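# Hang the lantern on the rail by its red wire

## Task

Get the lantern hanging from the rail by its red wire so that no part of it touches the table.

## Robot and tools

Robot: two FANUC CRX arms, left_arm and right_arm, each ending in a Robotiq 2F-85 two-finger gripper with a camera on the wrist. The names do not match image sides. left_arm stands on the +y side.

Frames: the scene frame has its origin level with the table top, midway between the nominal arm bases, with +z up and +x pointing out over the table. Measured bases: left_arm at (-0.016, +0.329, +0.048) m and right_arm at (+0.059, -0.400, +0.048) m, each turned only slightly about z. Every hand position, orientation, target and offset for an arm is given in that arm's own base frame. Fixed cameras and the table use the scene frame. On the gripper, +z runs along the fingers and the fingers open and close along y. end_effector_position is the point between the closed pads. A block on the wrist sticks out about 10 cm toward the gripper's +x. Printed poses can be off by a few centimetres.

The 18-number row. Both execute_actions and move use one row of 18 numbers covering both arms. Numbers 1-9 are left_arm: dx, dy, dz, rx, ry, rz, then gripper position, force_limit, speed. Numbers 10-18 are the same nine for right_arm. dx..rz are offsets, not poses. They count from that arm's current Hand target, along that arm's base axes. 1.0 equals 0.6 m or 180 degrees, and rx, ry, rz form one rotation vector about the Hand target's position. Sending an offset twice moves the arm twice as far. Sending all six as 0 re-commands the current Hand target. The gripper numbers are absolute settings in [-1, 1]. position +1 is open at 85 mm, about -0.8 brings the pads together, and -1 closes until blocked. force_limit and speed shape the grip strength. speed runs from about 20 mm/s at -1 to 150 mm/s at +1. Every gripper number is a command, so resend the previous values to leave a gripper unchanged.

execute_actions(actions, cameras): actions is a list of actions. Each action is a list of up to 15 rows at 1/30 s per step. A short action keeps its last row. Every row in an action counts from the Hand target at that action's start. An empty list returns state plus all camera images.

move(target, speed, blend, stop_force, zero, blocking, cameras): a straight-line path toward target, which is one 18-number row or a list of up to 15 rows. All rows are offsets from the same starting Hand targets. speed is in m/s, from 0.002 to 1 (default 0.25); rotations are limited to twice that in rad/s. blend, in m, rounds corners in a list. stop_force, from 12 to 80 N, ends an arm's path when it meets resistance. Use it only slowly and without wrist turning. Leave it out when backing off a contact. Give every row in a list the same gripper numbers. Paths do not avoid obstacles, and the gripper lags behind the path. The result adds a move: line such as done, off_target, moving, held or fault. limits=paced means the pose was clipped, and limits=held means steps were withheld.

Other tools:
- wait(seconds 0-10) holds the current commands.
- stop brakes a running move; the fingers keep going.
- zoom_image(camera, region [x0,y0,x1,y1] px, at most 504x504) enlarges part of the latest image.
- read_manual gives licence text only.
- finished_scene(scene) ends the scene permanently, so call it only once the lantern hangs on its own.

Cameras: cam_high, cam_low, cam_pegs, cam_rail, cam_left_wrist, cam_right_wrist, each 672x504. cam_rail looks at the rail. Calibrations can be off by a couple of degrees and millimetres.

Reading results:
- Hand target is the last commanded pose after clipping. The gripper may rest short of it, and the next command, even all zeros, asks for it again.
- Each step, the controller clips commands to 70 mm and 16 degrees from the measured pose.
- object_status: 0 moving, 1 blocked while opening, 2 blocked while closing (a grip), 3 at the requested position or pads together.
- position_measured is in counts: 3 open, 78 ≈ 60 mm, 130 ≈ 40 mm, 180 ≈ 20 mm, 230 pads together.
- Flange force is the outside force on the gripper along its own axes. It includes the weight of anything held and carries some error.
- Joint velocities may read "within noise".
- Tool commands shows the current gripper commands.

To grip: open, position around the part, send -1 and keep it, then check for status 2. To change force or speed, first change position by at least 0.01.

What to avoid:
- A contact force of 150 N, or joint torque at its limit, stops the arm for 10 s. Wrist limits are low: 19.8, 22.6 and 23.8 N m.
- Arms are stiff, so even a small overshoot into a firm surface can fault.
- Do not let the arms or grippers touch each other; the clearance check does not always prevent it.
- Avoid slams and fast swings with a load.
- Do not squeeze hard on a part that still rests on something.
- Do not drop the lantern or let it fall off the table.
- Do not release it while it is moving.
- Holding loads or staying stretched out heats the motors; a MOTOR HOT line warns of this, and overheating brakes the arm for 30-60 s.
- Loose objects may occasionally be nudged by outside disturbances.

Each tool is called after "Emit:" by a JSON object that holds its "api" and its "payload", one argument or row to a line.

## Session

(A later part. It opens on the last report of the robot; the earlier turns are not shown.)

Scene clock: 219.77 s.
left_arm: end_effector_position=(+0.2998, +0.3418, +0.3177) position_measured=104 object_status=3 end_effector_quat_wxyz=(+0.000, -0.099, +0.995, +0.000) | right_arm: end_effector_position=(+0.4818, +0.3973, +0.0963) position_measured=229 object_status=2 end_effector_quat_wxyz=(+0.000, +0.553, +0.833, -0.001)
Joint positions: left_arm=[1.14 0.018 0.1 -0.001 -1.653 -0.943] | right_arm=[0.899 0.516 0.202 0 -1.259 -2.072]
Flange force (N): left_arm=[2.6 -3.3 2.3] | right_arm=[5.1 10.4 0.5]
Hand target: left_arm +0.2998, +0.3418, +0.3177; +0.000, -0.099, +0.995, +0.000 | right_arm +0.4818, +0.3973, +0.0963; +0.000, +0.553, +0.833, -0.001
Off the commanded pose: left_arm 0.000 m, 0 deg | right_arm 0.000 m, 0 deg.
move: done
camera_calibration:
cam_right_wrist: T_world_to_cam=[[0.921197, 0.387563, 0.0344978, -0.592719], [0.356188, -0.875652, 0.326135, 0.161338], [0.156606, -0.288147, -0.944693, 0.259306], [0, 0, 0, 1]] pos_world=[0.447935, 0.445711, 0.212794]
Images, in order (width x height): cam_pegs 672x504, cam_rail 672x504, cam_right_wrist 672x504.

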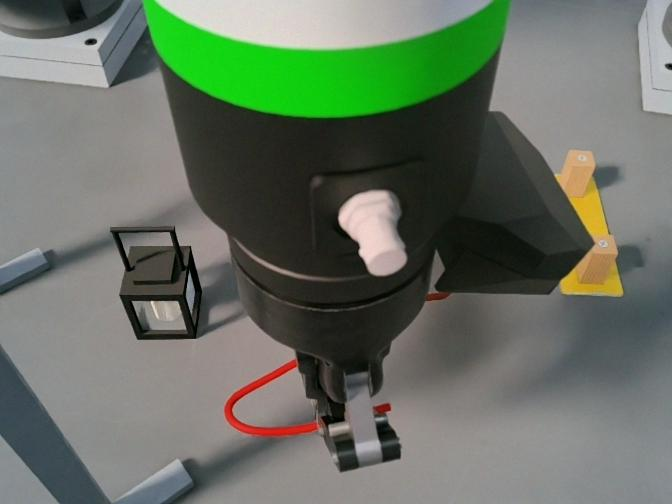

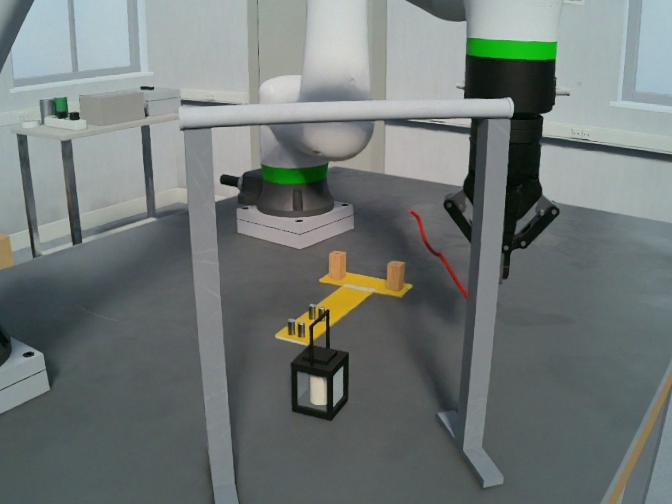

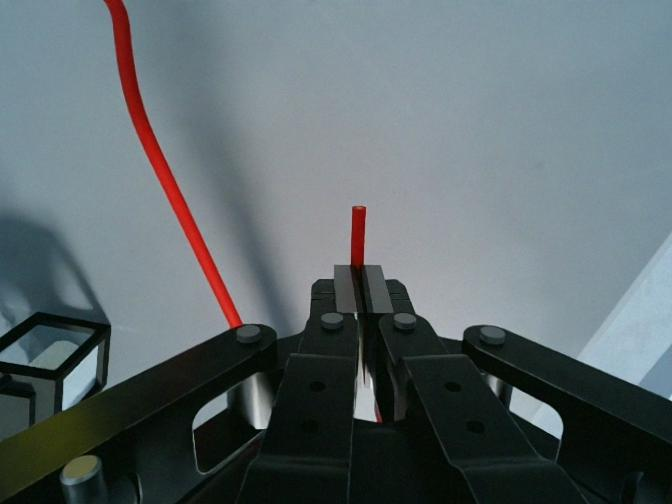

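Emit:
{"api": "move", "payload": {
  "target": [
    [0,0,0,0,0,0,0.2,0,-0.5,-0.05,-0.15,0.5,-0.23,-0.0975,0,-1,1,-0.5],
    [0,0,0,0,0,0,0.2,0,-0.5,-0.08,-0.2,0.58,-0.46,-0.195,0,-1,1,-0.5]
  ],
  "speed": 0.25,
  "blend": 0.05
}}

Emit:
{"api": "move", "payload": {
  "target": [
    [0,0,0,0,0,0,0.2,0,-0.5,0,0,0,0,0,-0.28,-1,1,-0.5],
    [0,0,0,0,0,0,0.2,0,-0.5,0,-0.05,0,0,0,-0.565,-1,1,-0.5]
  ],
  "speed": 0.25,
  "blend": 0.05,
  "cameras": ["cam_rail","cam_high","cam_right_wrist","cam_low"]
}}

Scene clock: 224.60 s.
left_arm: end_effector_position=(+0.2998, +0.3418, +0.3177) position_measured=104 object_status=3 end_effector_quat_wxyz=(+0.000, -0.099, +0.995, +0.000) | right_arm: end_effector_position=(+0.4338, +0.2774, +0.4443) position_measured=229 object_status=2 end_effector_quat_wxyz=(+0.590, +0.392, +0.589, -0.390)
Joint positions: left_arm=[1.14 0.018 0.1 -0.001 -1.653 -0.943] | right_arm=[1.146 0.531 0.047 1.165 -2.215 -2.194]
Flange force (N): left_arm=[2.6 -3.6 2.2] | right_arm=[1.8 8.3 -10.0]
Hand target: left_arm +0.2998, +0.3418, +0.3177; +0.000, -0.099, +0.995, +0.000 | right_arm +0.4338, +0.2773, +0.4443; +0.590, +0.392, +0.589, -0.390
Off the commanded pose: left_arm 0.000 m, 0 deg | right_arm 0.000 m, 0 deg.
move: done

Scene clock: 227.07 s.
left_arm: end_effector_position=(+0.2998, +0.3418, +0.3177) position_measured=104 object_status=3 end_effector_quat_wxyz=(+0.000, -0.099, +0.995, +0.000) | right_arm: end_effector_position=(+0.4339, +0.2741, +0.4436) position_measured=229 object_status=2 end_effector_quat_wxyz=(+0.343, +0.619, +0.341, -0.618)
Joint positions: left_arm=[1.14 0.018 0.1 -0.001 -1.653 -0.943] | right_arm=[0.804 1.094 0.988 1.107 -2.91 -2.048]
Flange force (N): left_arm=[2.4 -3.2 1.6] | right_arm=no reading
Flange force when the fault began (N): right_arm=no reading
Hand target: left_arm +0.2998, +0.3418, +0.3177; +0.000, -0.099, +0.995, +0.000 | right_arm +0.4339, +0.2741, +0.4436; +0.343, +0.619, +0.341, -0.618 (not the last commanded pose)
Tool commands: left_gripper/position=+0.2 left_gripper/force_limit=+0.0 left_gripper/speed=-0.5 right_gripper/position=-1.0 right_gripper/force_limit=+1.0 right_gripper/speed=-0.498039
Off the commanded pose: left_arm 0.000 m, 0 deg | right_arm 0.027 m, 47 deg.
FORCE FAULT: contact force on the right arm reached its limit, and that arm stopped. The contact can be on any part of that arm, not only on its tool. That arm's remaining commands of this call were not run. That arm is still stopped at the end of this call. That arm stays stopped for about 10 more seconds. Until then a move that you send moves the other arm only, and its call returns only when the move has ended. Once the stop has ended, the next robot result says so. If the stop ends while you think or write, that arm runs what you send next, counted from a new Hand target: where the arm stands when the stop ends. While its stop runs, that arm takes no new command, but its gripper still runs the gripper command that each later call begins with. Until it ends, the stop uses up actions while you think or wait. An arm that is not stopped still takes commands.
move: fault (right_arm); path passed 1 of 2 targets
camera_calibration:
cam_right_wrist: T_world_to_cam=[[0.865814, -0.500355, 0.00323235, -0.231506], [0.160437, 0.283727, 0.945388, -0.550243], [-0.473947, -0.818012, 0.32593, 0.414571], [0, 0, 0, 1]] pos_world=[0.485205, 0.379408, 0.38582]
Images, in order (width x height): cam_high 672x504, cam_low 672x504, cam_rail 672x504, cam_right_wrist 672x504.

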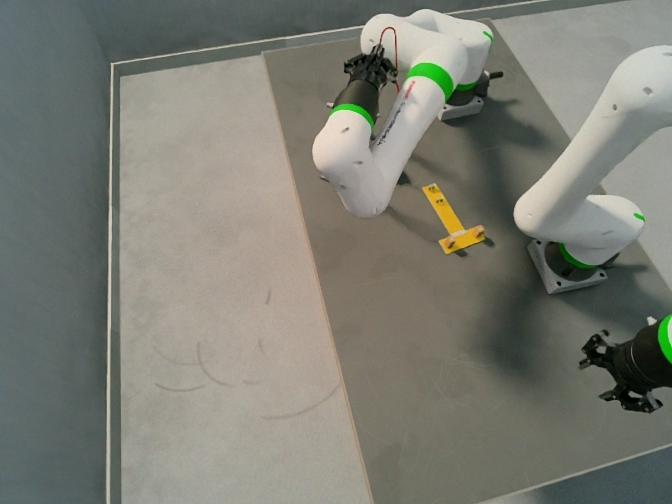

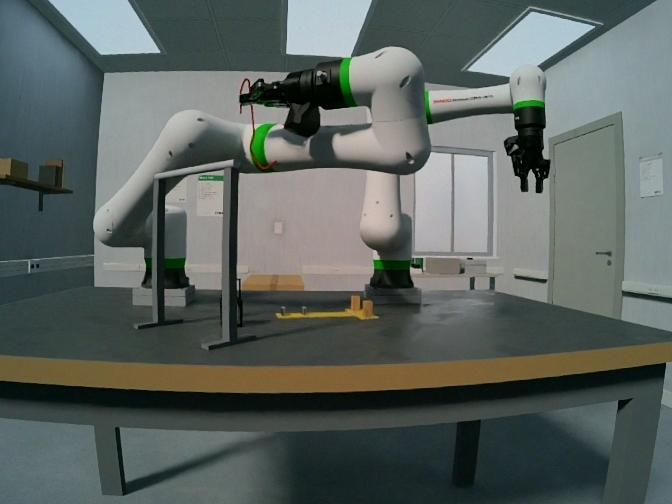

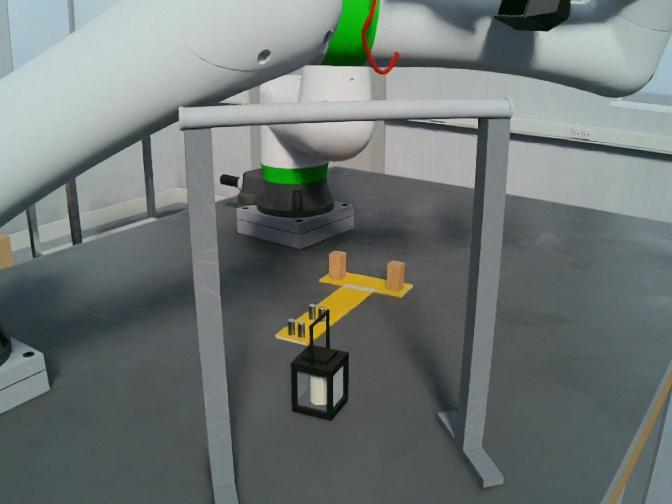

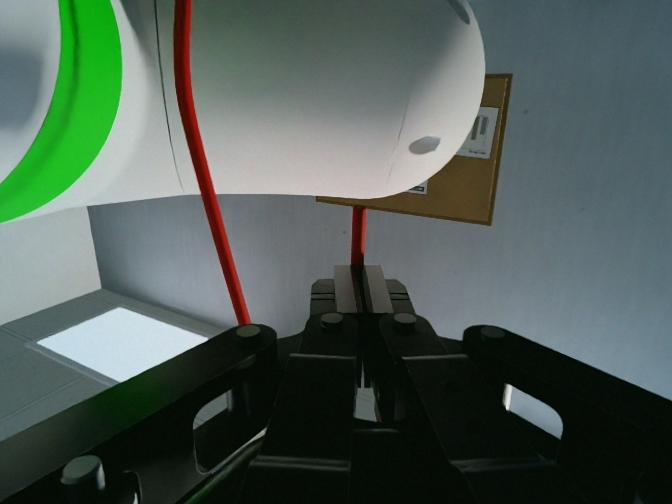

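Emit:
{"api": "wait", "payload": {
  "seconds": 10
}}

Emit:
{"api": "move", "payload": {
  "target": [
    [0,0,0,0,0,0,0.2,0,-0.5,0,0.0,0.02,0,0,0.3,-1,1,-0.5],
    [0,0,0,0,0,0,0.2,0,-0.5,0.05,0.03,0.03,0,0,0.52,-1,1,-0.5]
  ],
  "speed": 0.2,
  "blend": 0.02
}}

Emit:
{"api": "wait", "payload": {
  "seconds": 0,
  "cameras": ["cam_high","cam_low","cam_right_wrist"]
}}

Scene clock: 237.87 s.
left_arm: end_effector_position=(+0.2998, +0.3418, +0.3177) position_measured=104 object_status=3 end_effector_quat_wxyz=(+0.000, -0.099, +0.995, +0.000) | right_arm: end_effector_position=(+0.4339, +0.2741, +0.4436) position_measured=229 object_status=2 end_effector_quat_wxyz=(+0.343, +0.619, +0.341, -0.618)
Joint positions: left_arm=[1.14 0.018 0.1 -0.001 -1.653 -0.943] | right_arm=[0.804 1.094 0.988 1.107 -2.91 -2.048]
Flange force (N): left_arm=[2.8 -3.5 2.1] | right_arm=no reading
Hand target: left_arm +0.2998, +0.3418, +0.3177; +0.000, -0.099, +0.995, +0.000 | right_arm +0.4339, +0.2741, +0.4436; +0.343, +0.619, +0.341, -0.618 (not the last commanded pose)
Tool commands: left_gripper/position=+0.2 left_gripper/force_limit=+0.0 left_gripper/speed=-0.5 right_gripper/position=-1.0 right_gripper/force_limit=+1.0 right_gripper/speed=-0.498039
Off the commanded pose: left_arm 0.000 m, 0 deg | right_arm 0.027 m, 47 deg.
FORCE FAULT, CONTINUED: the right arm's stop, for the force fault that an earlier result reported, is over. The rest of the stop counts as 19 of the actions that you can send in this scene. That arm's target is now where it stood when the stop ended, not its last command. That arm accepts commands again.
wait: 10.00 s; at rest from the start

Scene clock: 242.37 s.
left_arm: end_effector_position=(+0.2998, +0.3418, +0.3177) position_measured=104 object_status=3 end_effector_quat_wxyz=(+0.000, -0.099, +0.995, +0.000) | right_arm: end_effector_position=(+0.4639, +0.2921, +0.4616) position_measured=229 object_status=2 end_effector_quat_wxyz=(+0.686, +0.175, +0.685, -0.173)
Joint positions: left_arm=[1.14 0.018 0.1 -0.001 -1.653 -0.943] | right_arm=[1.181 0.123 -0.465 1.511 -1.661 -2.164]
Flange force (N): left_arm=[2.0 -3.1 2.0] | right_arm=[-0.3 7.8 -4.5]
Hand target: left_arm +0.2998, +0.3418, +0.3177; +0.000, -0.099, +0.995, +0.000 | right_arm +0.4639, +0.2921, +0.4616; +0.686, +0.175, +0.685, -0.173
Off the commanded pose: left_arm 0.000 m, 0 deg | right_arm 0.000 m, 0 deg.
move: done

Scene clock: 242.37 s.
left_arm: end_effector_position=(+0.2998, +0.3418, +0.3177) position_measured=104 object_status=3 end_effector_quat_wxyz=(+0.000, -0.099, +0.995, +0.000) | right_arm: end_effector_position=(+0.4639, +0.2921, +0.4616) position_measured=229 object_status=2 end_effector_quat_wxyz=(+0.686, +0.175, +0.685, -0.173)
Joint positions: left_arm=[1.14 0.018 0.1 -0.001 -1.653 -0.943] | right_arm=[1.181 0.123 -0.465 1.511 -1.661 -2.164]
Flange force (N): left_arm=[2.0 -3.1 2.0] | right_arm=[-0.3 7.8 -4.5]
Hand target: left_arm +0.2998, +0.3418, +0.3177; +0.000, -0.099, +0.995, +0.000 | right_arm +0.4639, +0.2921, +0.4616; +0.686, +0.175, +0.685, -0.173
Tool commands: left_gripper/position=+0.2 left_gripper/force_limit=+0.0 left_gripper/speed=-0.5 right_gripper/position=-1.0 right_gripper/force_limit=+1.0 right_gripper/speed=-0.5
Off the commanded pose: left_arm 0.000 m, 0 deg | right_arm 0.000 m, 0 deg.
camera_calibration:
cam_right_wrist: T_world_to_cam=[[0.445012, 0.895519, 0.00322511, -0.461009], [-0.293307, 0.142349, 0.945361, -0.325407], [0.84613, -0.421643, 0.326008, -0.290501], [0, 0, 0, 1]] pos_world=[0.355512, 0.336676, 0.40382]
Images, in order (width x height): cam_high 672x504, cam_low 672x504, cam_right_wrist 672x504.

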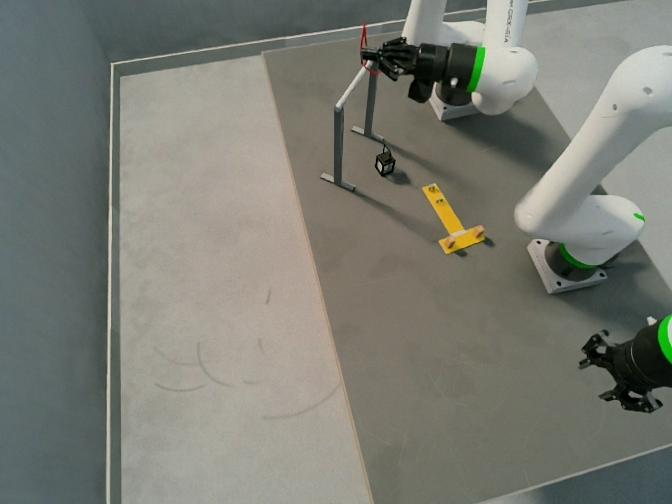

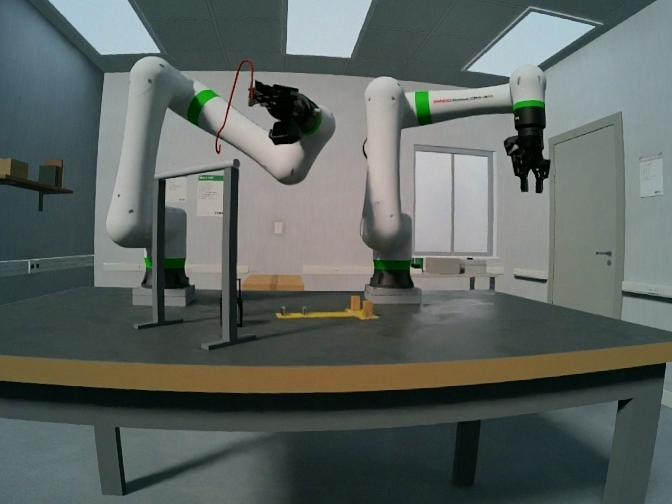

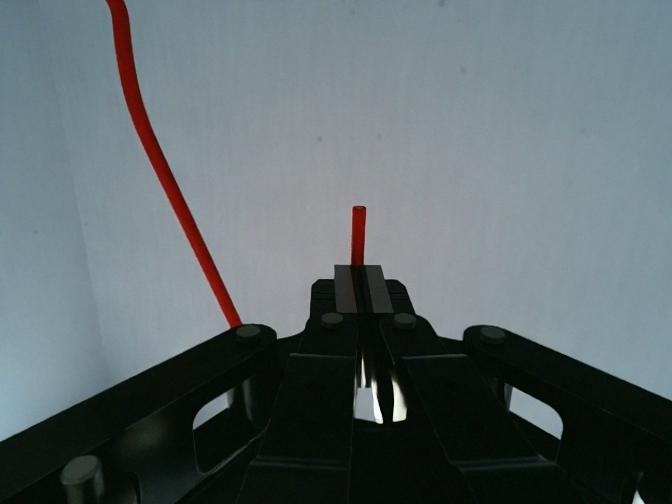

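Emit:
{"api": "move", "payload": {
  "target": [
    [0,0,0,0,0,0,0.2,0,-0.5,-0.04,0.05,0,0,0,0.217,-1,1,-0.5]
  ],
  "speed": 0.2,
  "cameras": ["cam_high","cam_low","cam_rail","cam_pegs"]
}}

Scene clock: 244.80 s.
left_arm: end_effector_position=(+0.2998, +0.3418, +0.3177) position_measured=104 object_status=3 end_effector_quat_wxyz=(+0.000, -0.099, +0.995, +0.000) | right_arm: end_effector_position=(+0.4399, +0.3221, +0.4616) position_measured=229 object_status=2 end_effector_quat_wxyz=(+0.704, -0.064, +0.704, +0.066)
Joint positions: left_arm=[1.14 0.018 0.1 -0.001 -1.653 -0.943] | right_arm=[0.887 -0.354 -0.857 2.089 -0.838 -2.28]
Flange force (N): left_arm=[2.6 -3.4 1.9] | right_arm=[-4.1 9.0 -1.9]
Hand target: left_arm +0.2998, +0.3418, +0.3177; +0.000, -0.099, +0.995, +0.000 | right_arm +0.4399, +0.3221, +0.4616; +0.704, -0.064, +0.704, +0.066
Off the commanded pose: left_arm 0.000 m, 0 deg | right_arm 0.000 m, 0 deg.
move: done
Images, in order (width x height): cam_high 672x504, cam_low 672x504, cam_pegs 672x504, cam_rail 672x504.

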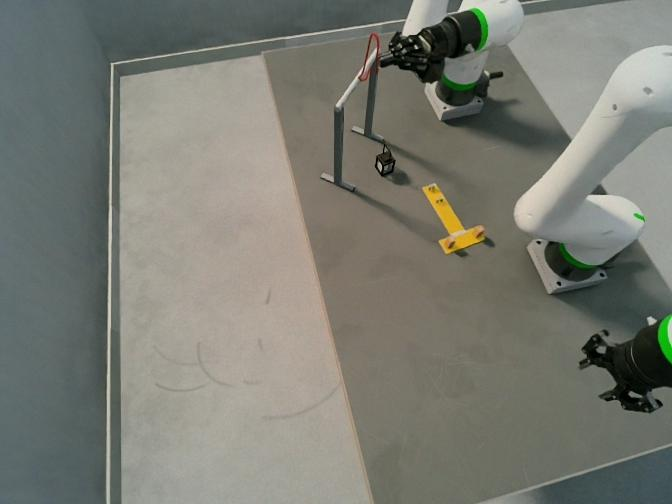

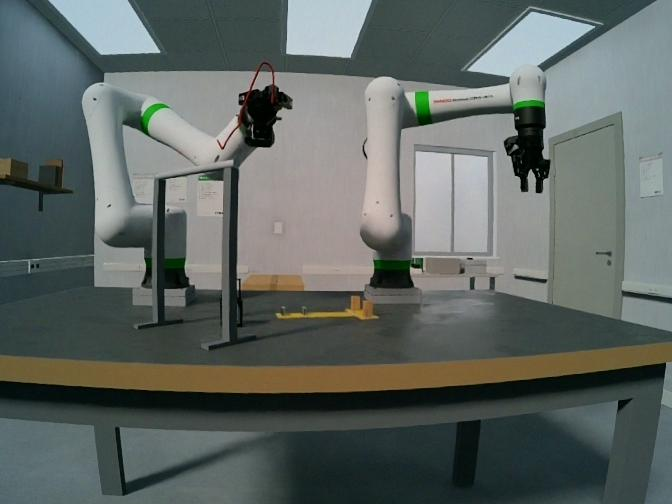

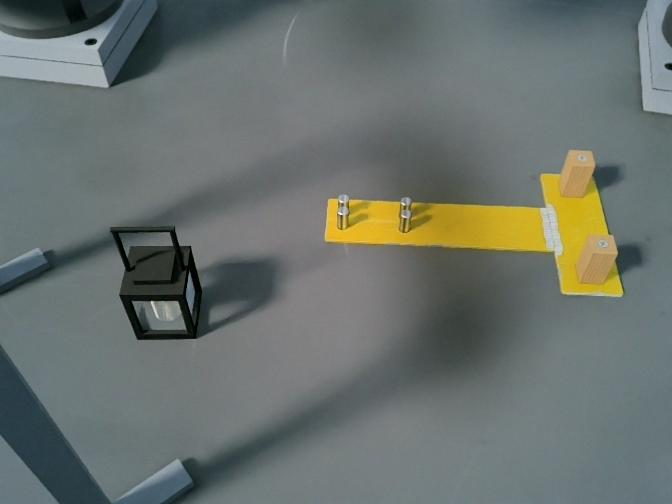

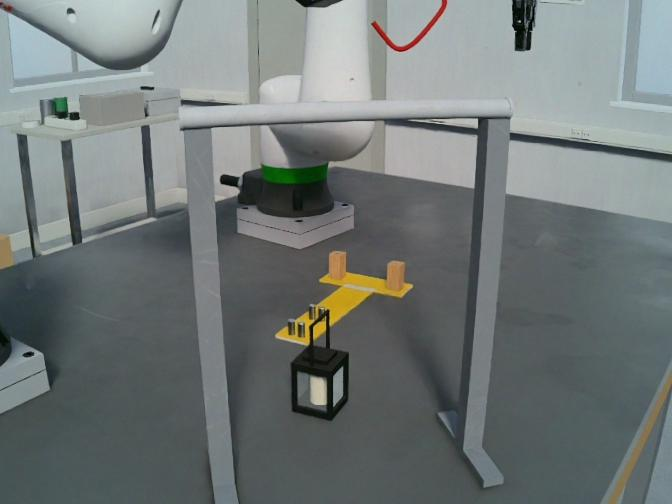

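Emit:
{"api": "move", "payload": {
  "target": [
    [0,0,0,0,0,0,0.2,0,-0.5,0.0,-0.017,-0.375,0,0,0,-1,1,-0.5]
  ],
  "speed": 0.2,
  "cameras": ["cam_low","cam_rail","cam_pegs"]
}}

Scene clock: 247.37 s.
left_arm: end_effector_position=(+0.2998, +0.3418, +0.3177) position_measured=104 object_status=3 end_effector_quat_wxyz=(+0.000, -0.099, +0.995, +0.000) | right_arm: end_effector_position=(+0.4399, +0.3119, +0.2366) position_measured=229 object_status=2 end_effector_quat_wxyz=(+0.704, -0.064, +0.704, +0.066)
Joint positions: left_arm=[1.14 0.018 0.1 -0.001 -1.653 -0.943] | right_arm=[0.695 0.043 -1.082 2.586 -1.185 -2.915]
Flange force (N): left_arm=[2.3 -2.6 2.2] | right_arm=[5.5 13.7 2.4]
Hand target: left_arm +0.2998, +0.3418, +0.3177; +0.000, -0.099, +0.995, +0.000 | right_arm +0.4399, +0.3119, +0.2366; +0.704, -0.064, +0.704, +0.066
Off the commanded pose: left_arm 0.000 m, 0 deg | right_arm 0.000 m, 0 deg.
move: done
Images, in order (width x height): cam_low 672x504, cam_pegs 672x504, cam_rail 672x504.

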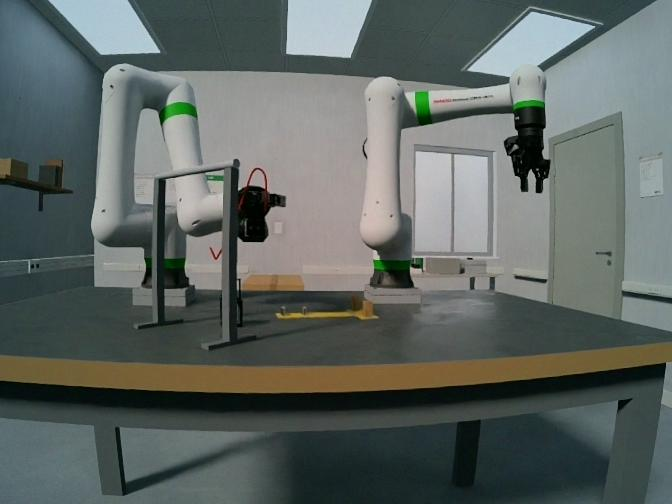

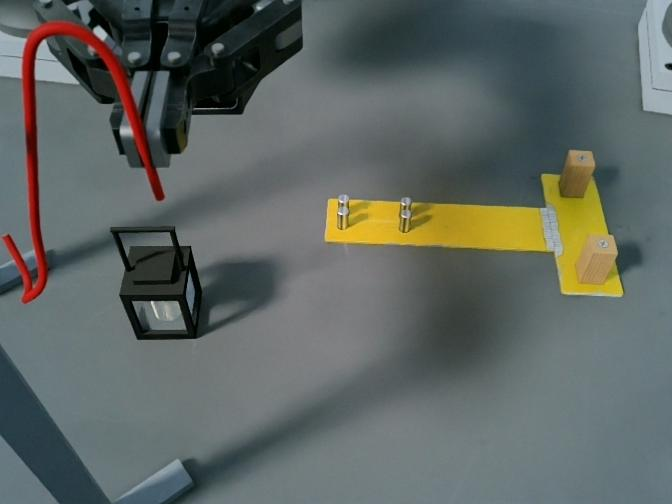

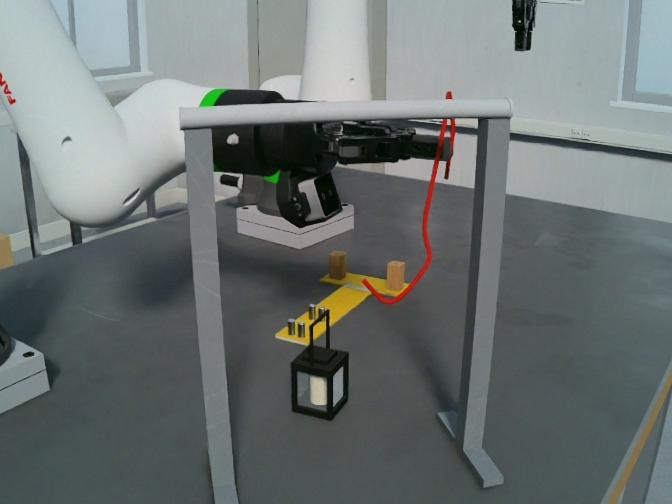

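Emit:
{"api": "move", "payload": {
  "target": [
    [0,0,0,0,0,0,0.2,0,-0.5,-0.04,0.04,0,0,-0.083,0,-1,1,-0.5]
  ],
  "speed": 0.15,
  "cameras": ["cam_low","cam_rail","cam_pegs"]
}}

Scene clock: 249.60 s.
left_arm: end_effector_position=(+0.2998, +0.3418, +0.3177) position_measured=104 object_status=3 end_effector_quat_wxyz=(+0.000, -0.099, +0.995, +0.000) | right_arm: end_effector_position=(+0.4159, +0.3359, +0.2366) position_measured=229 object_status=2 end_effector_quat_wxyz=(+0.790, -0.072, +0.606, +0.057)
Joint positions: left_arm=[1.14 0.018 0.1 -0.001 -1.653 -0.943] | right_arm=[0.803 0.353 -1.055 2.547 -1.694 -3.002]
Flange force (N): left_arm=[2.9 -3.0 2.1] | right_arm=[7.3 9.7 -3.6]
Hand target: left_arm +0.2998, +0.3418, +0.3177; +0.000, -0.099, +0.995, +0.000 | right_arm +0.4159, +0.3359, +0.2366; +0.790, -0.072, +0.606, +0.057
Off the commanded pose: left_arm 0.000 m, 0 deg | right_arm 0.000 m, 0 deg.
move: done
Images, in order (width x height): cam_low 672x504, cam_pegs 672x504, cam_rail 672x504.

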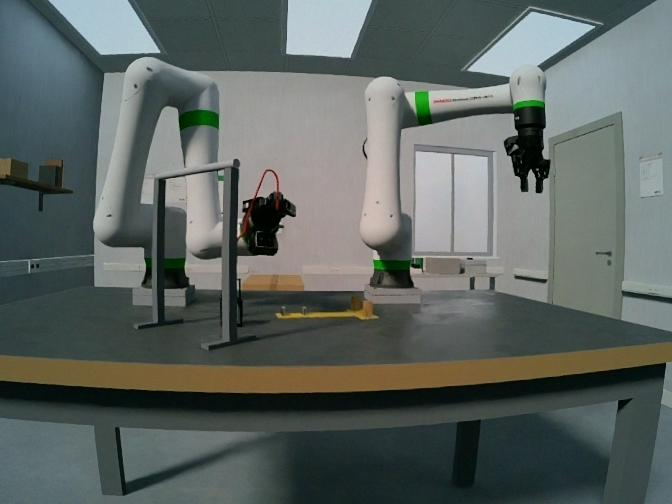

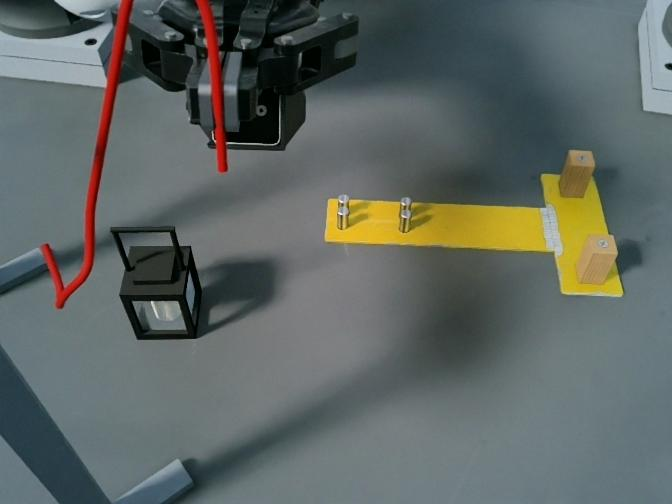

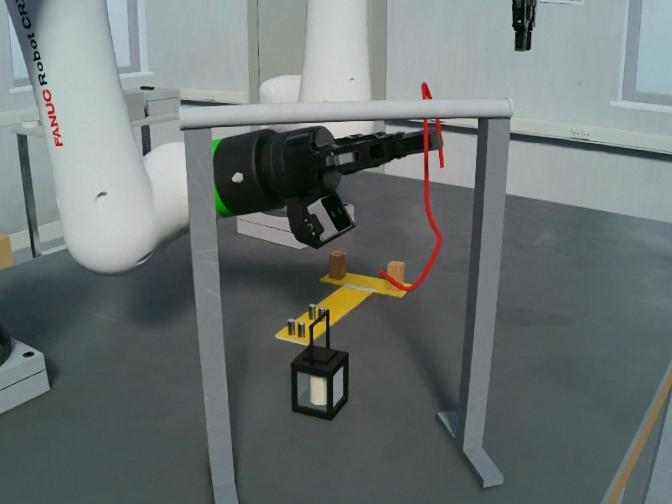

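Emit:
{"api": "move", "payload": {
  "target": [
    [0,0,0,0,0,0,0.2,0,-0.5,-0.03,0.0,-0.138,0,0,0,-1,1,-0.5],
    [0,0,0,0,0,0,0.2,0,-0.5,-0.078,0.005,-0.138,0,0,0,-1,1,-0.5]
  ],
  "speed": [0.15,0.06],
  "cameras": ["cam_low","cam_rail","cam_pegs"]
}}

Scene clock: 251.83 s.
left_arm: end_effector_position=(+0.2998, +0.3418, +0.3177) position_measured=104 object_status=3 end_effector_quat_wxyz=(+0.000, -0.099, +0.995, +0.000) | right_arm: end_effector_position=(+0.3691, +0.3389, +0.1538) position_measured=229 object_status=2 end_effector_quat_wxyz=(+0.790, -0.072, +0.606, +0.057)
Joint positions: left_arm=[1.14 0.018 0.1 -0.001 -1.653 -0.943] | right_arm=[1.027 0.638 -1.083 2.27 -1.926 -3.214]
Flange force (N): left_arm=[2.6 -2.9 2.1] | right_arm=[6.6 7.2 -9.0]
Hand target: left_arm +0.2998, +0.3418, +0.3177; +0.000, -0.099, +0.995, +0.000 | right_arm +0.3691, +0.3389, +0.1538; +0.790, -0.072, +0.606, +0.057
Off the commanded pose: left_arm 0.000 m, 0 deg | right_arm 0.000 m, 0 deg.
move: done
Images, in order (width x height): cam_low 672x504, cam_pegs 672x504, cam_rail 672x504.

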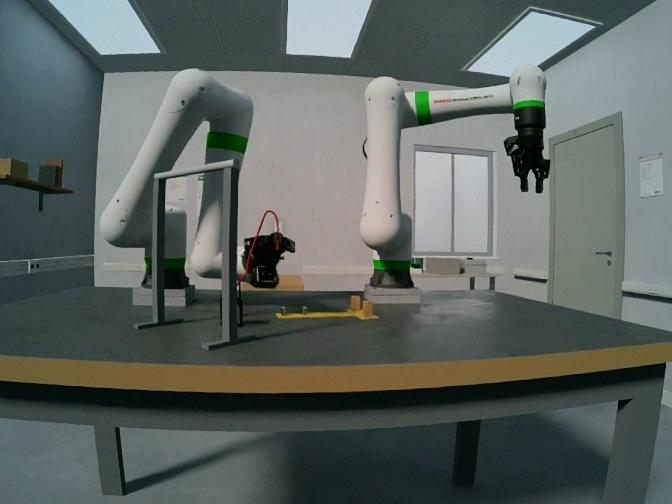

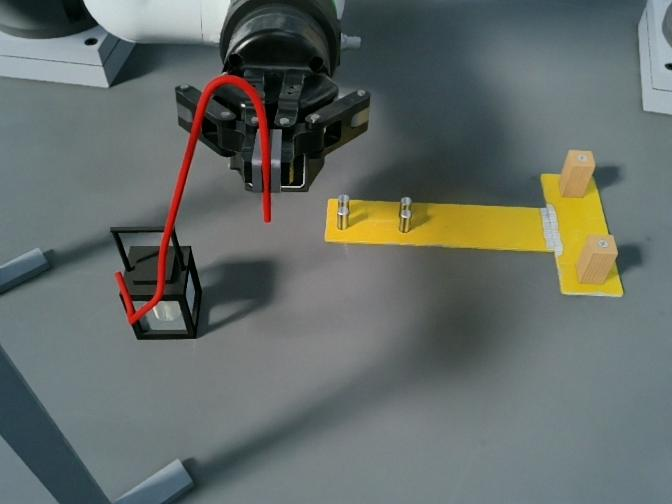

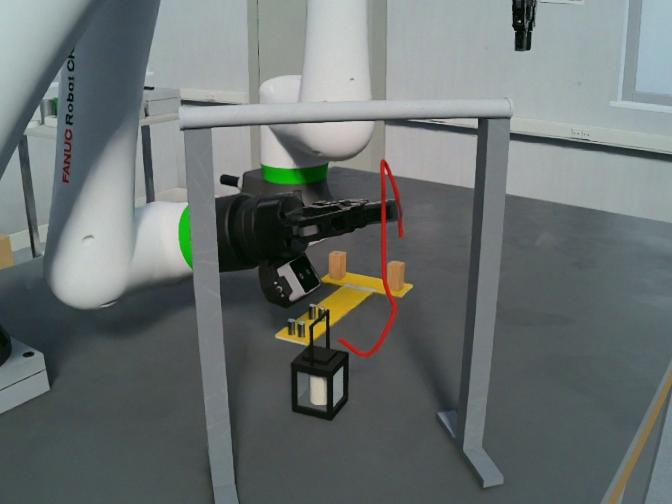

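Emit:
{"api": "move", "payload": {
  "target": [
    [0,0,0,0,0,0,0.2,0,-0.5,-0.078,0.008,0.001,0,0,0,-1,1,-0.5]
  ],
  "speed": 0.04,
  "cameras": ["cam_rail","cam_pegs"]
}}

Emit:
{"api": "zoom_image", "payload": {
  "camera": "cam_rail",
  "region": [260, 270, 400, 430]
}}

Emit:
{"api": "zoom_image", "payload": {
  "camera": "cam_pegs",
  "region": [60, 190, 240, 350]
}}

Scene clock: 253.80 s.
left_arm: end_effector_position=(+0.2998, +0.3418, +0.3177) position_measured=104 object_status=3 end_effector_quat_wxyz=(+0.000, -0.099, +0.995, +0.000) | right_arm: end_effector_position=(+0.3223, +0.3436, +0.1544) position_measured=229 object_status=2 end_effector_quat_wxyz=(+0.790, -0.072, +0.606, +0.057)
Joint positions: left_arm=[1.14 0.018 0.1 -0.001 -1.653 -0.943] | right_arm=[1.296 0.619 -1.121 1.99 -1.9 -3.255]
Flange force (N): left_arm=[2.8 -3.5 2.2] | right_arm=[5.9 5.5 -12.7]
Hand target: left_arm +0.2998, +0.3418, +0.3177; +0.000, -0.099, +0.995, +0.000 | right_arm +0.3223, +0.3437, +0.1544; +0.790, -0.072, +0.606, +0.057
Off the commanded pose: left_arm 0.000 m, 0 deg | right_arm 0.000 m, 0 deg.
move: done
Images, in order (width x height): cam_pegs 672x504, cam_rail 672x504.

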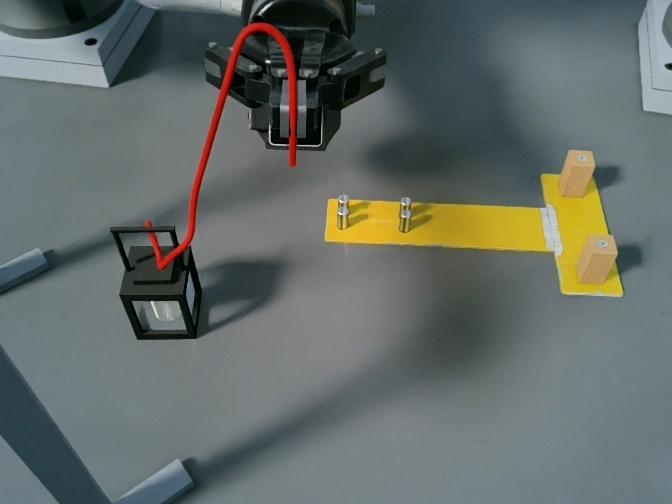

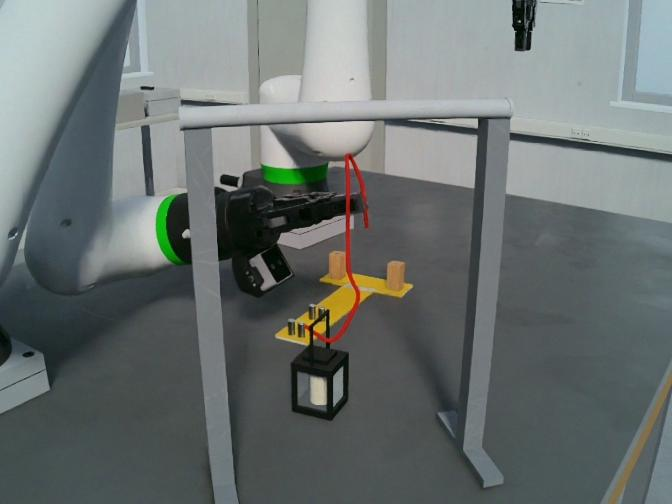

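Scaled by 3.150 from the camera's 672x504 image, which has a finer 960x720 frame.

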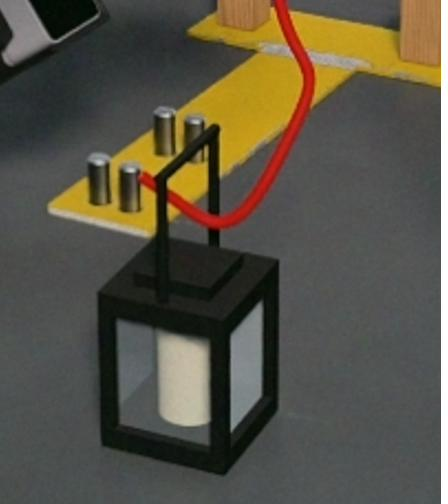

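Scaled by 2.800 from the camera's 672x504 image, which has a finer 960x720 frame.

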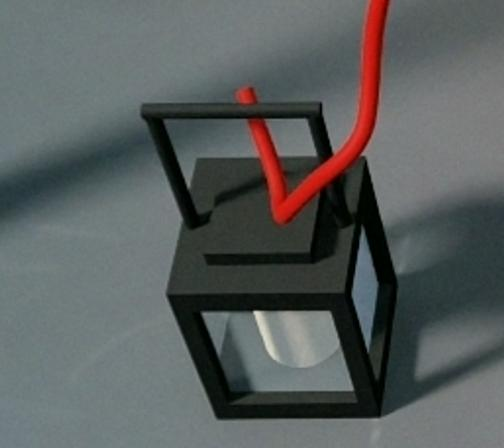

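Emit:
{"api": "move", "payload": {
  "target": [
    [0,0,0,0,0,0,0.2,0,-0.5,-0.012,0.004,0,0,0,0,-1,1,-0.5],
    [0,0,0,0,0,0,0.2,0,-0.5,-0.010,0.004,0.08,0,0,0,-1,1,-0.5]
  ],
  "speed": 0.03,
  "cameras": ["cam_rail","cam_pegs"]
}}

Emit:
{"api": "zoom_image", "payload": {
  "camera": "cam_rail",
  "region": [260, 230, 400, 430]
}}

Scene clock: 256.53 s.
left_arm: end_effector_position=(+0.2998, +0.3418, +0.3177) position_measured=104 object_status=3 end_effector_quat_wxyz=(+0.000, -0.099, +0.995, +0.000) | right_arm: end_effector_position=(+0.3163, +0.3461, +0.2024) position_measured=229 object_status=2 end_effector_quat_wxyz=(+0.790, -0.072, +0.606, +0.057)
Joint positions: left_arm=[1.14 0.018 0.1 -0.001 -1.653 -0.943] | right_arm=[1.306 0.443 -1.148 2.022 -1.837 -3.115]
Flange force (N): left_arm=[2.9 -3.7 1.9] | right_arm=[7.4 6.9 -10.9]
Hand target: left_arm +0.2998, +0.3418, +0.3177; +0.000, -0.099, +0.995, +0.000 | right_arm +0.3163, +0.3461, +0.2024; +0.790, -0.072, +0.606, +0.057
Off the commanded pose: left_arm 0.000 m, 0 deg | right_arm 0.000 m, 0 deg.
move: done
Images, in order (width x height): cam_pegs 672x504, cam_rail 672x504.

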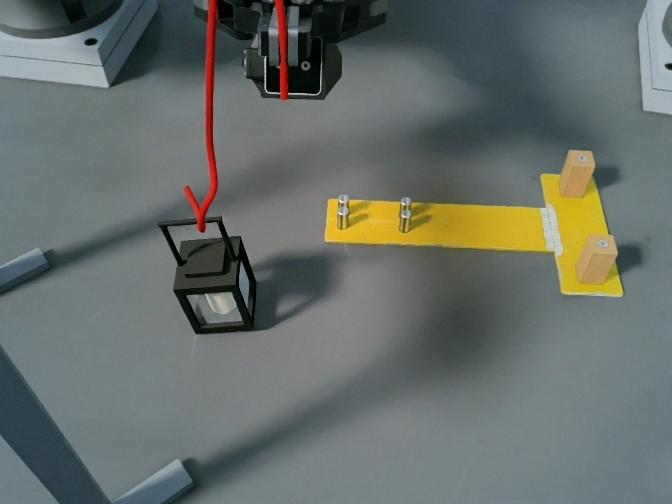

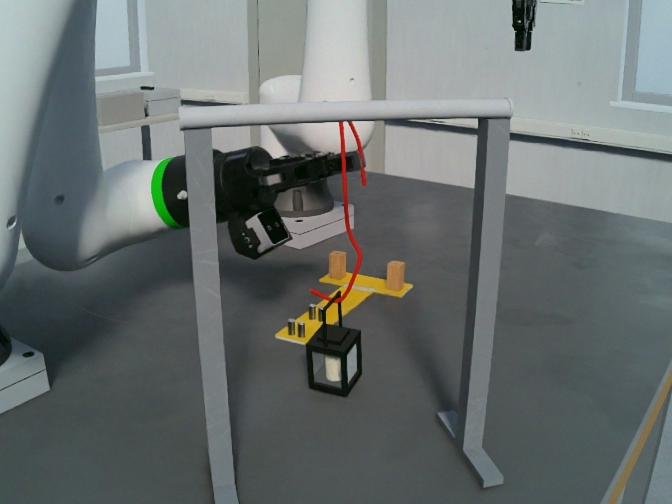

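Scaled by 2.520 from the camera's 672x504 image, which has a finer 960x720 frame.

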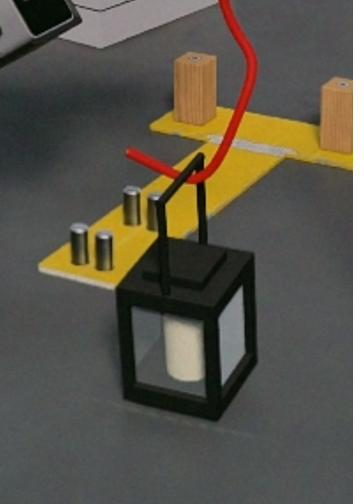

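Emit:
{"api": "move", "payload": {
  "target": [
    [0,0,0,0,0,0,0.2,0,-0.5,0.07,-0.02,0.3,0,0.04,0,-1,1,-0.5],
    [0,0,0,0,0,0,0.2,0,-0.5,0.14,-0.06,0.71,0,0.083,0,-1,1,-0.5]
  ],
  "speed": 0.15,
  "blend": 0.04,
  "cameras": ["cam_rail","cam_high","cam_low"]
}}

Scene clock: 260.13 s.
left_arm: end_effector_position=(+0.2998, +0.3418, +0.3177) position_measured=104 object_status=3 end_effector_quat_wxyz=(+0.000, -0.099, +0.995, +0.000) | right_arm: end_effector_position=(+0.4003, +0.3101, +0.6284) position_measured=229 object_status=2 end_effector_quat_wxyz=(+0.704, -0.064, +0.704, +0.066)
Joint positions: left_arm=[1.14 0.018 0.1 -0.001 -1.653 -0.943] | right_arm=[1.176 -0.439 -0.57 1.657 -0.997 -1.731]
Flange force (N): left_arm=[2.2 -3.2 2.0] | right_arm=[-3.9 6.5 -3.1]
Hand target: left_arm +0.2998, +0.3418, +0.3177; +0.000, -0.099, +0.995, +0.000 | right_arm +0.4003, +0.3101, +0.6284; +0.704, -0.064, +0.704, +0.066
Off the commanded pose: left_arm 0.000 m, 0 deg | right_arm 0.000 m, 0 deg.
move: done
Images, in order (width x height): cam_high 672x504, cam_low 672x504, cam_rail 672x504.

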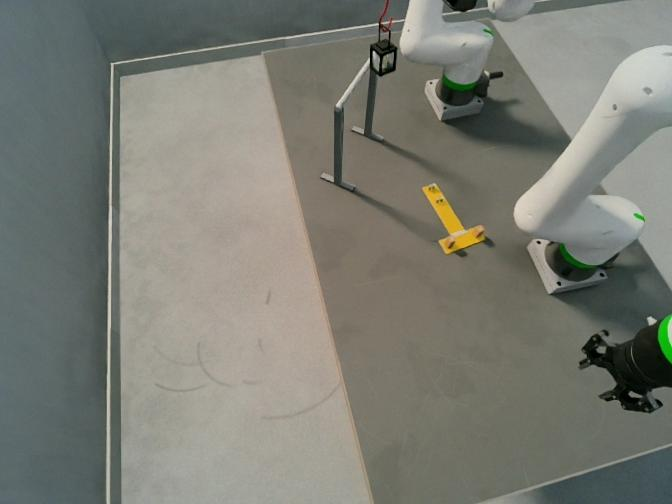

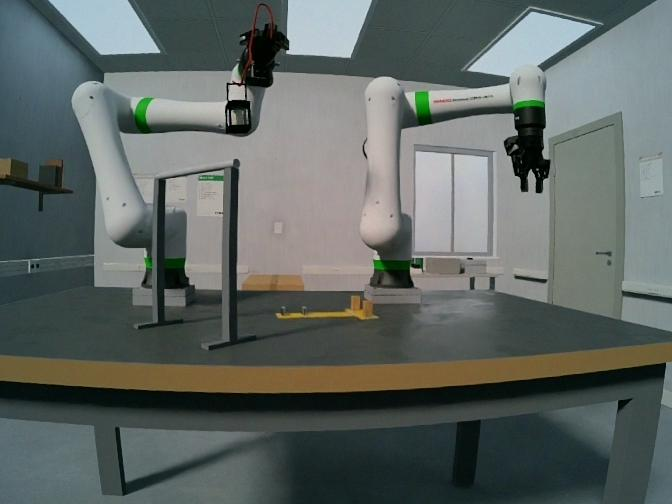

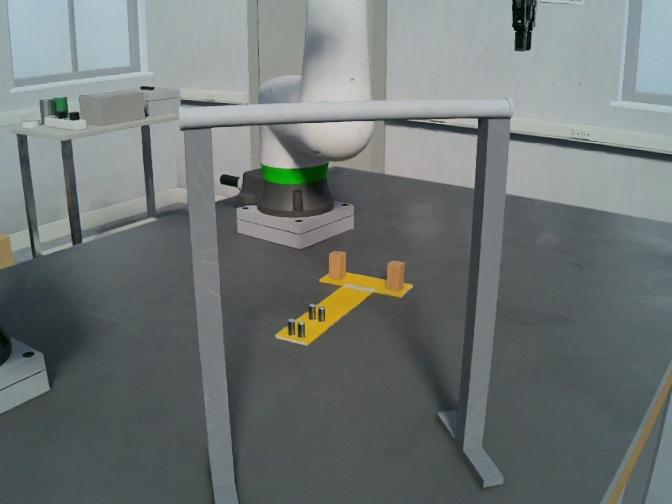

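Emit:
{"api": "move", "payload": {
  "target": [
    [0,0,0,0,0,0,0.2,0,-0.5,0.02,-0.13,0,0,0,0,-1,1,-0.5],
    [0,0,0,0,0,0,0.2,0,-0.5,0.026,-0.262,0,0,0,0,-1,1,-0.5],
    [0,0,0,0,0,0,0.2,0,-0.5,0.026,-0.262,-0.4,0,0,0,-1,1,-0.5]
  ],
  "speed": [0.12,0.12,0.1],
  "cameras": ["cam_rail","cam_high","cam_low"]
}}

Emit:
{"api": "zoom_image", "payload": {
  "camera": "cam_high",
  "region": [310, 0, 430, 120]
}}

Scene clock: 265.50 s.
left_arm: end_effector_position=(+0.2998, +0.3418, +0.3177) position_measured=104 object_status=3 end_effector_quat_wxyz=(+0.000, -0.099, +0.995, +0.000) | right_arm: end_effector_position=(+0.4154, +0.1536, +0.3887) position_measured=229 object_status=2 end_effector_quat_wxyz=(+0.685, -0.024, +0.727, +0.021)
Joint positions: left_arm=[1.14 0.018 0.1 -0.001 -1.653 -0.943] | right_arm=[0.262 -0.814 -1.134 2.478 -0.325 -2.514]
Flange force (N): left_arm=[2.5 -3.2 1.9] | right_arm=no reading
Hand target: left_arm +0.2998, +0.3418, +0.3177; +0.000, -0.099, +0.995, +0.000 | right_arm +0.4159, +0.1529, +0.3884; +0.704, -0.064, +0.704, +0.066
Off the commanded pose: left_arm 0.000 m, 0 deg | right_arm 0.001 m, 8 deg.
move: off_target (right_arm)
Images, in order (width x height): cam_high 672x504, cam_low 672x504, cam_rail 672x504.

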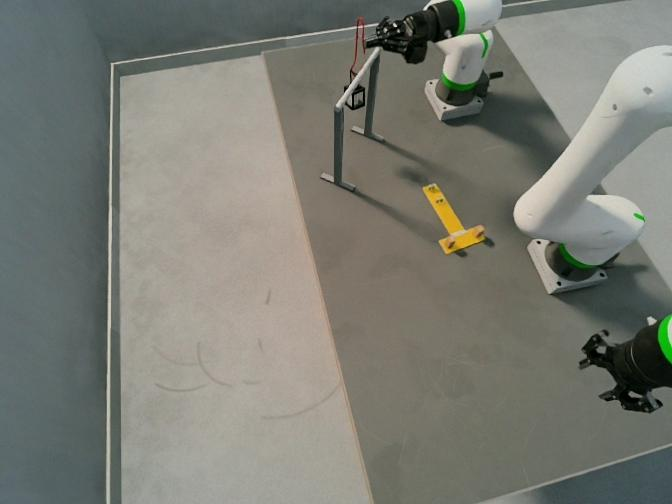

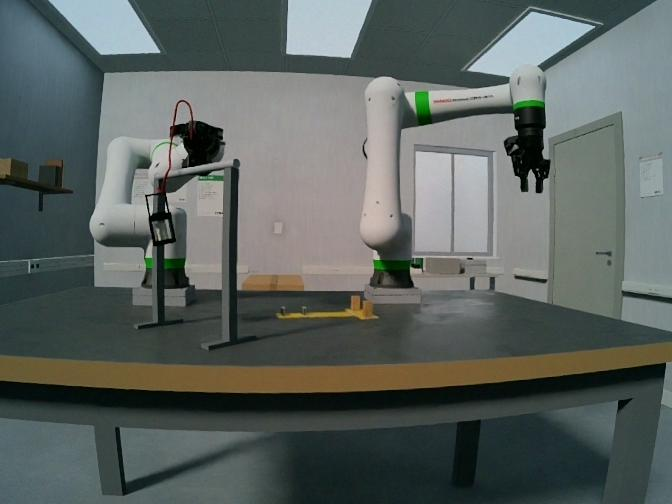

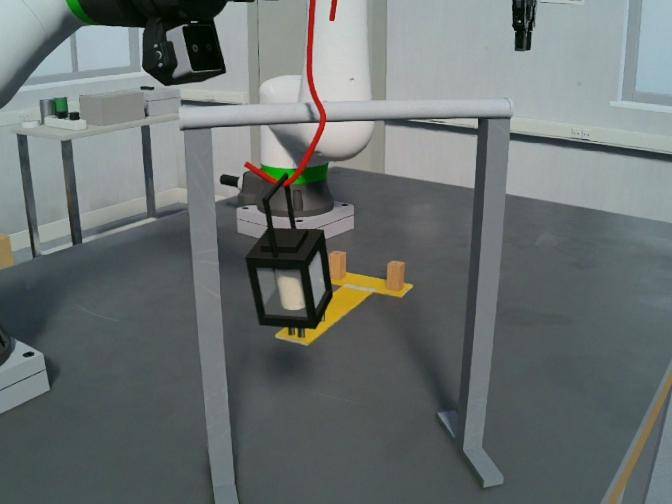

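Scaled by 4.200 from the camera's 672x504 image, which has a finer 960x720 frame.

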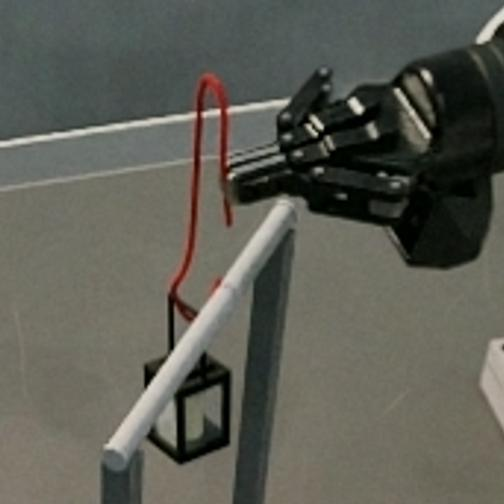

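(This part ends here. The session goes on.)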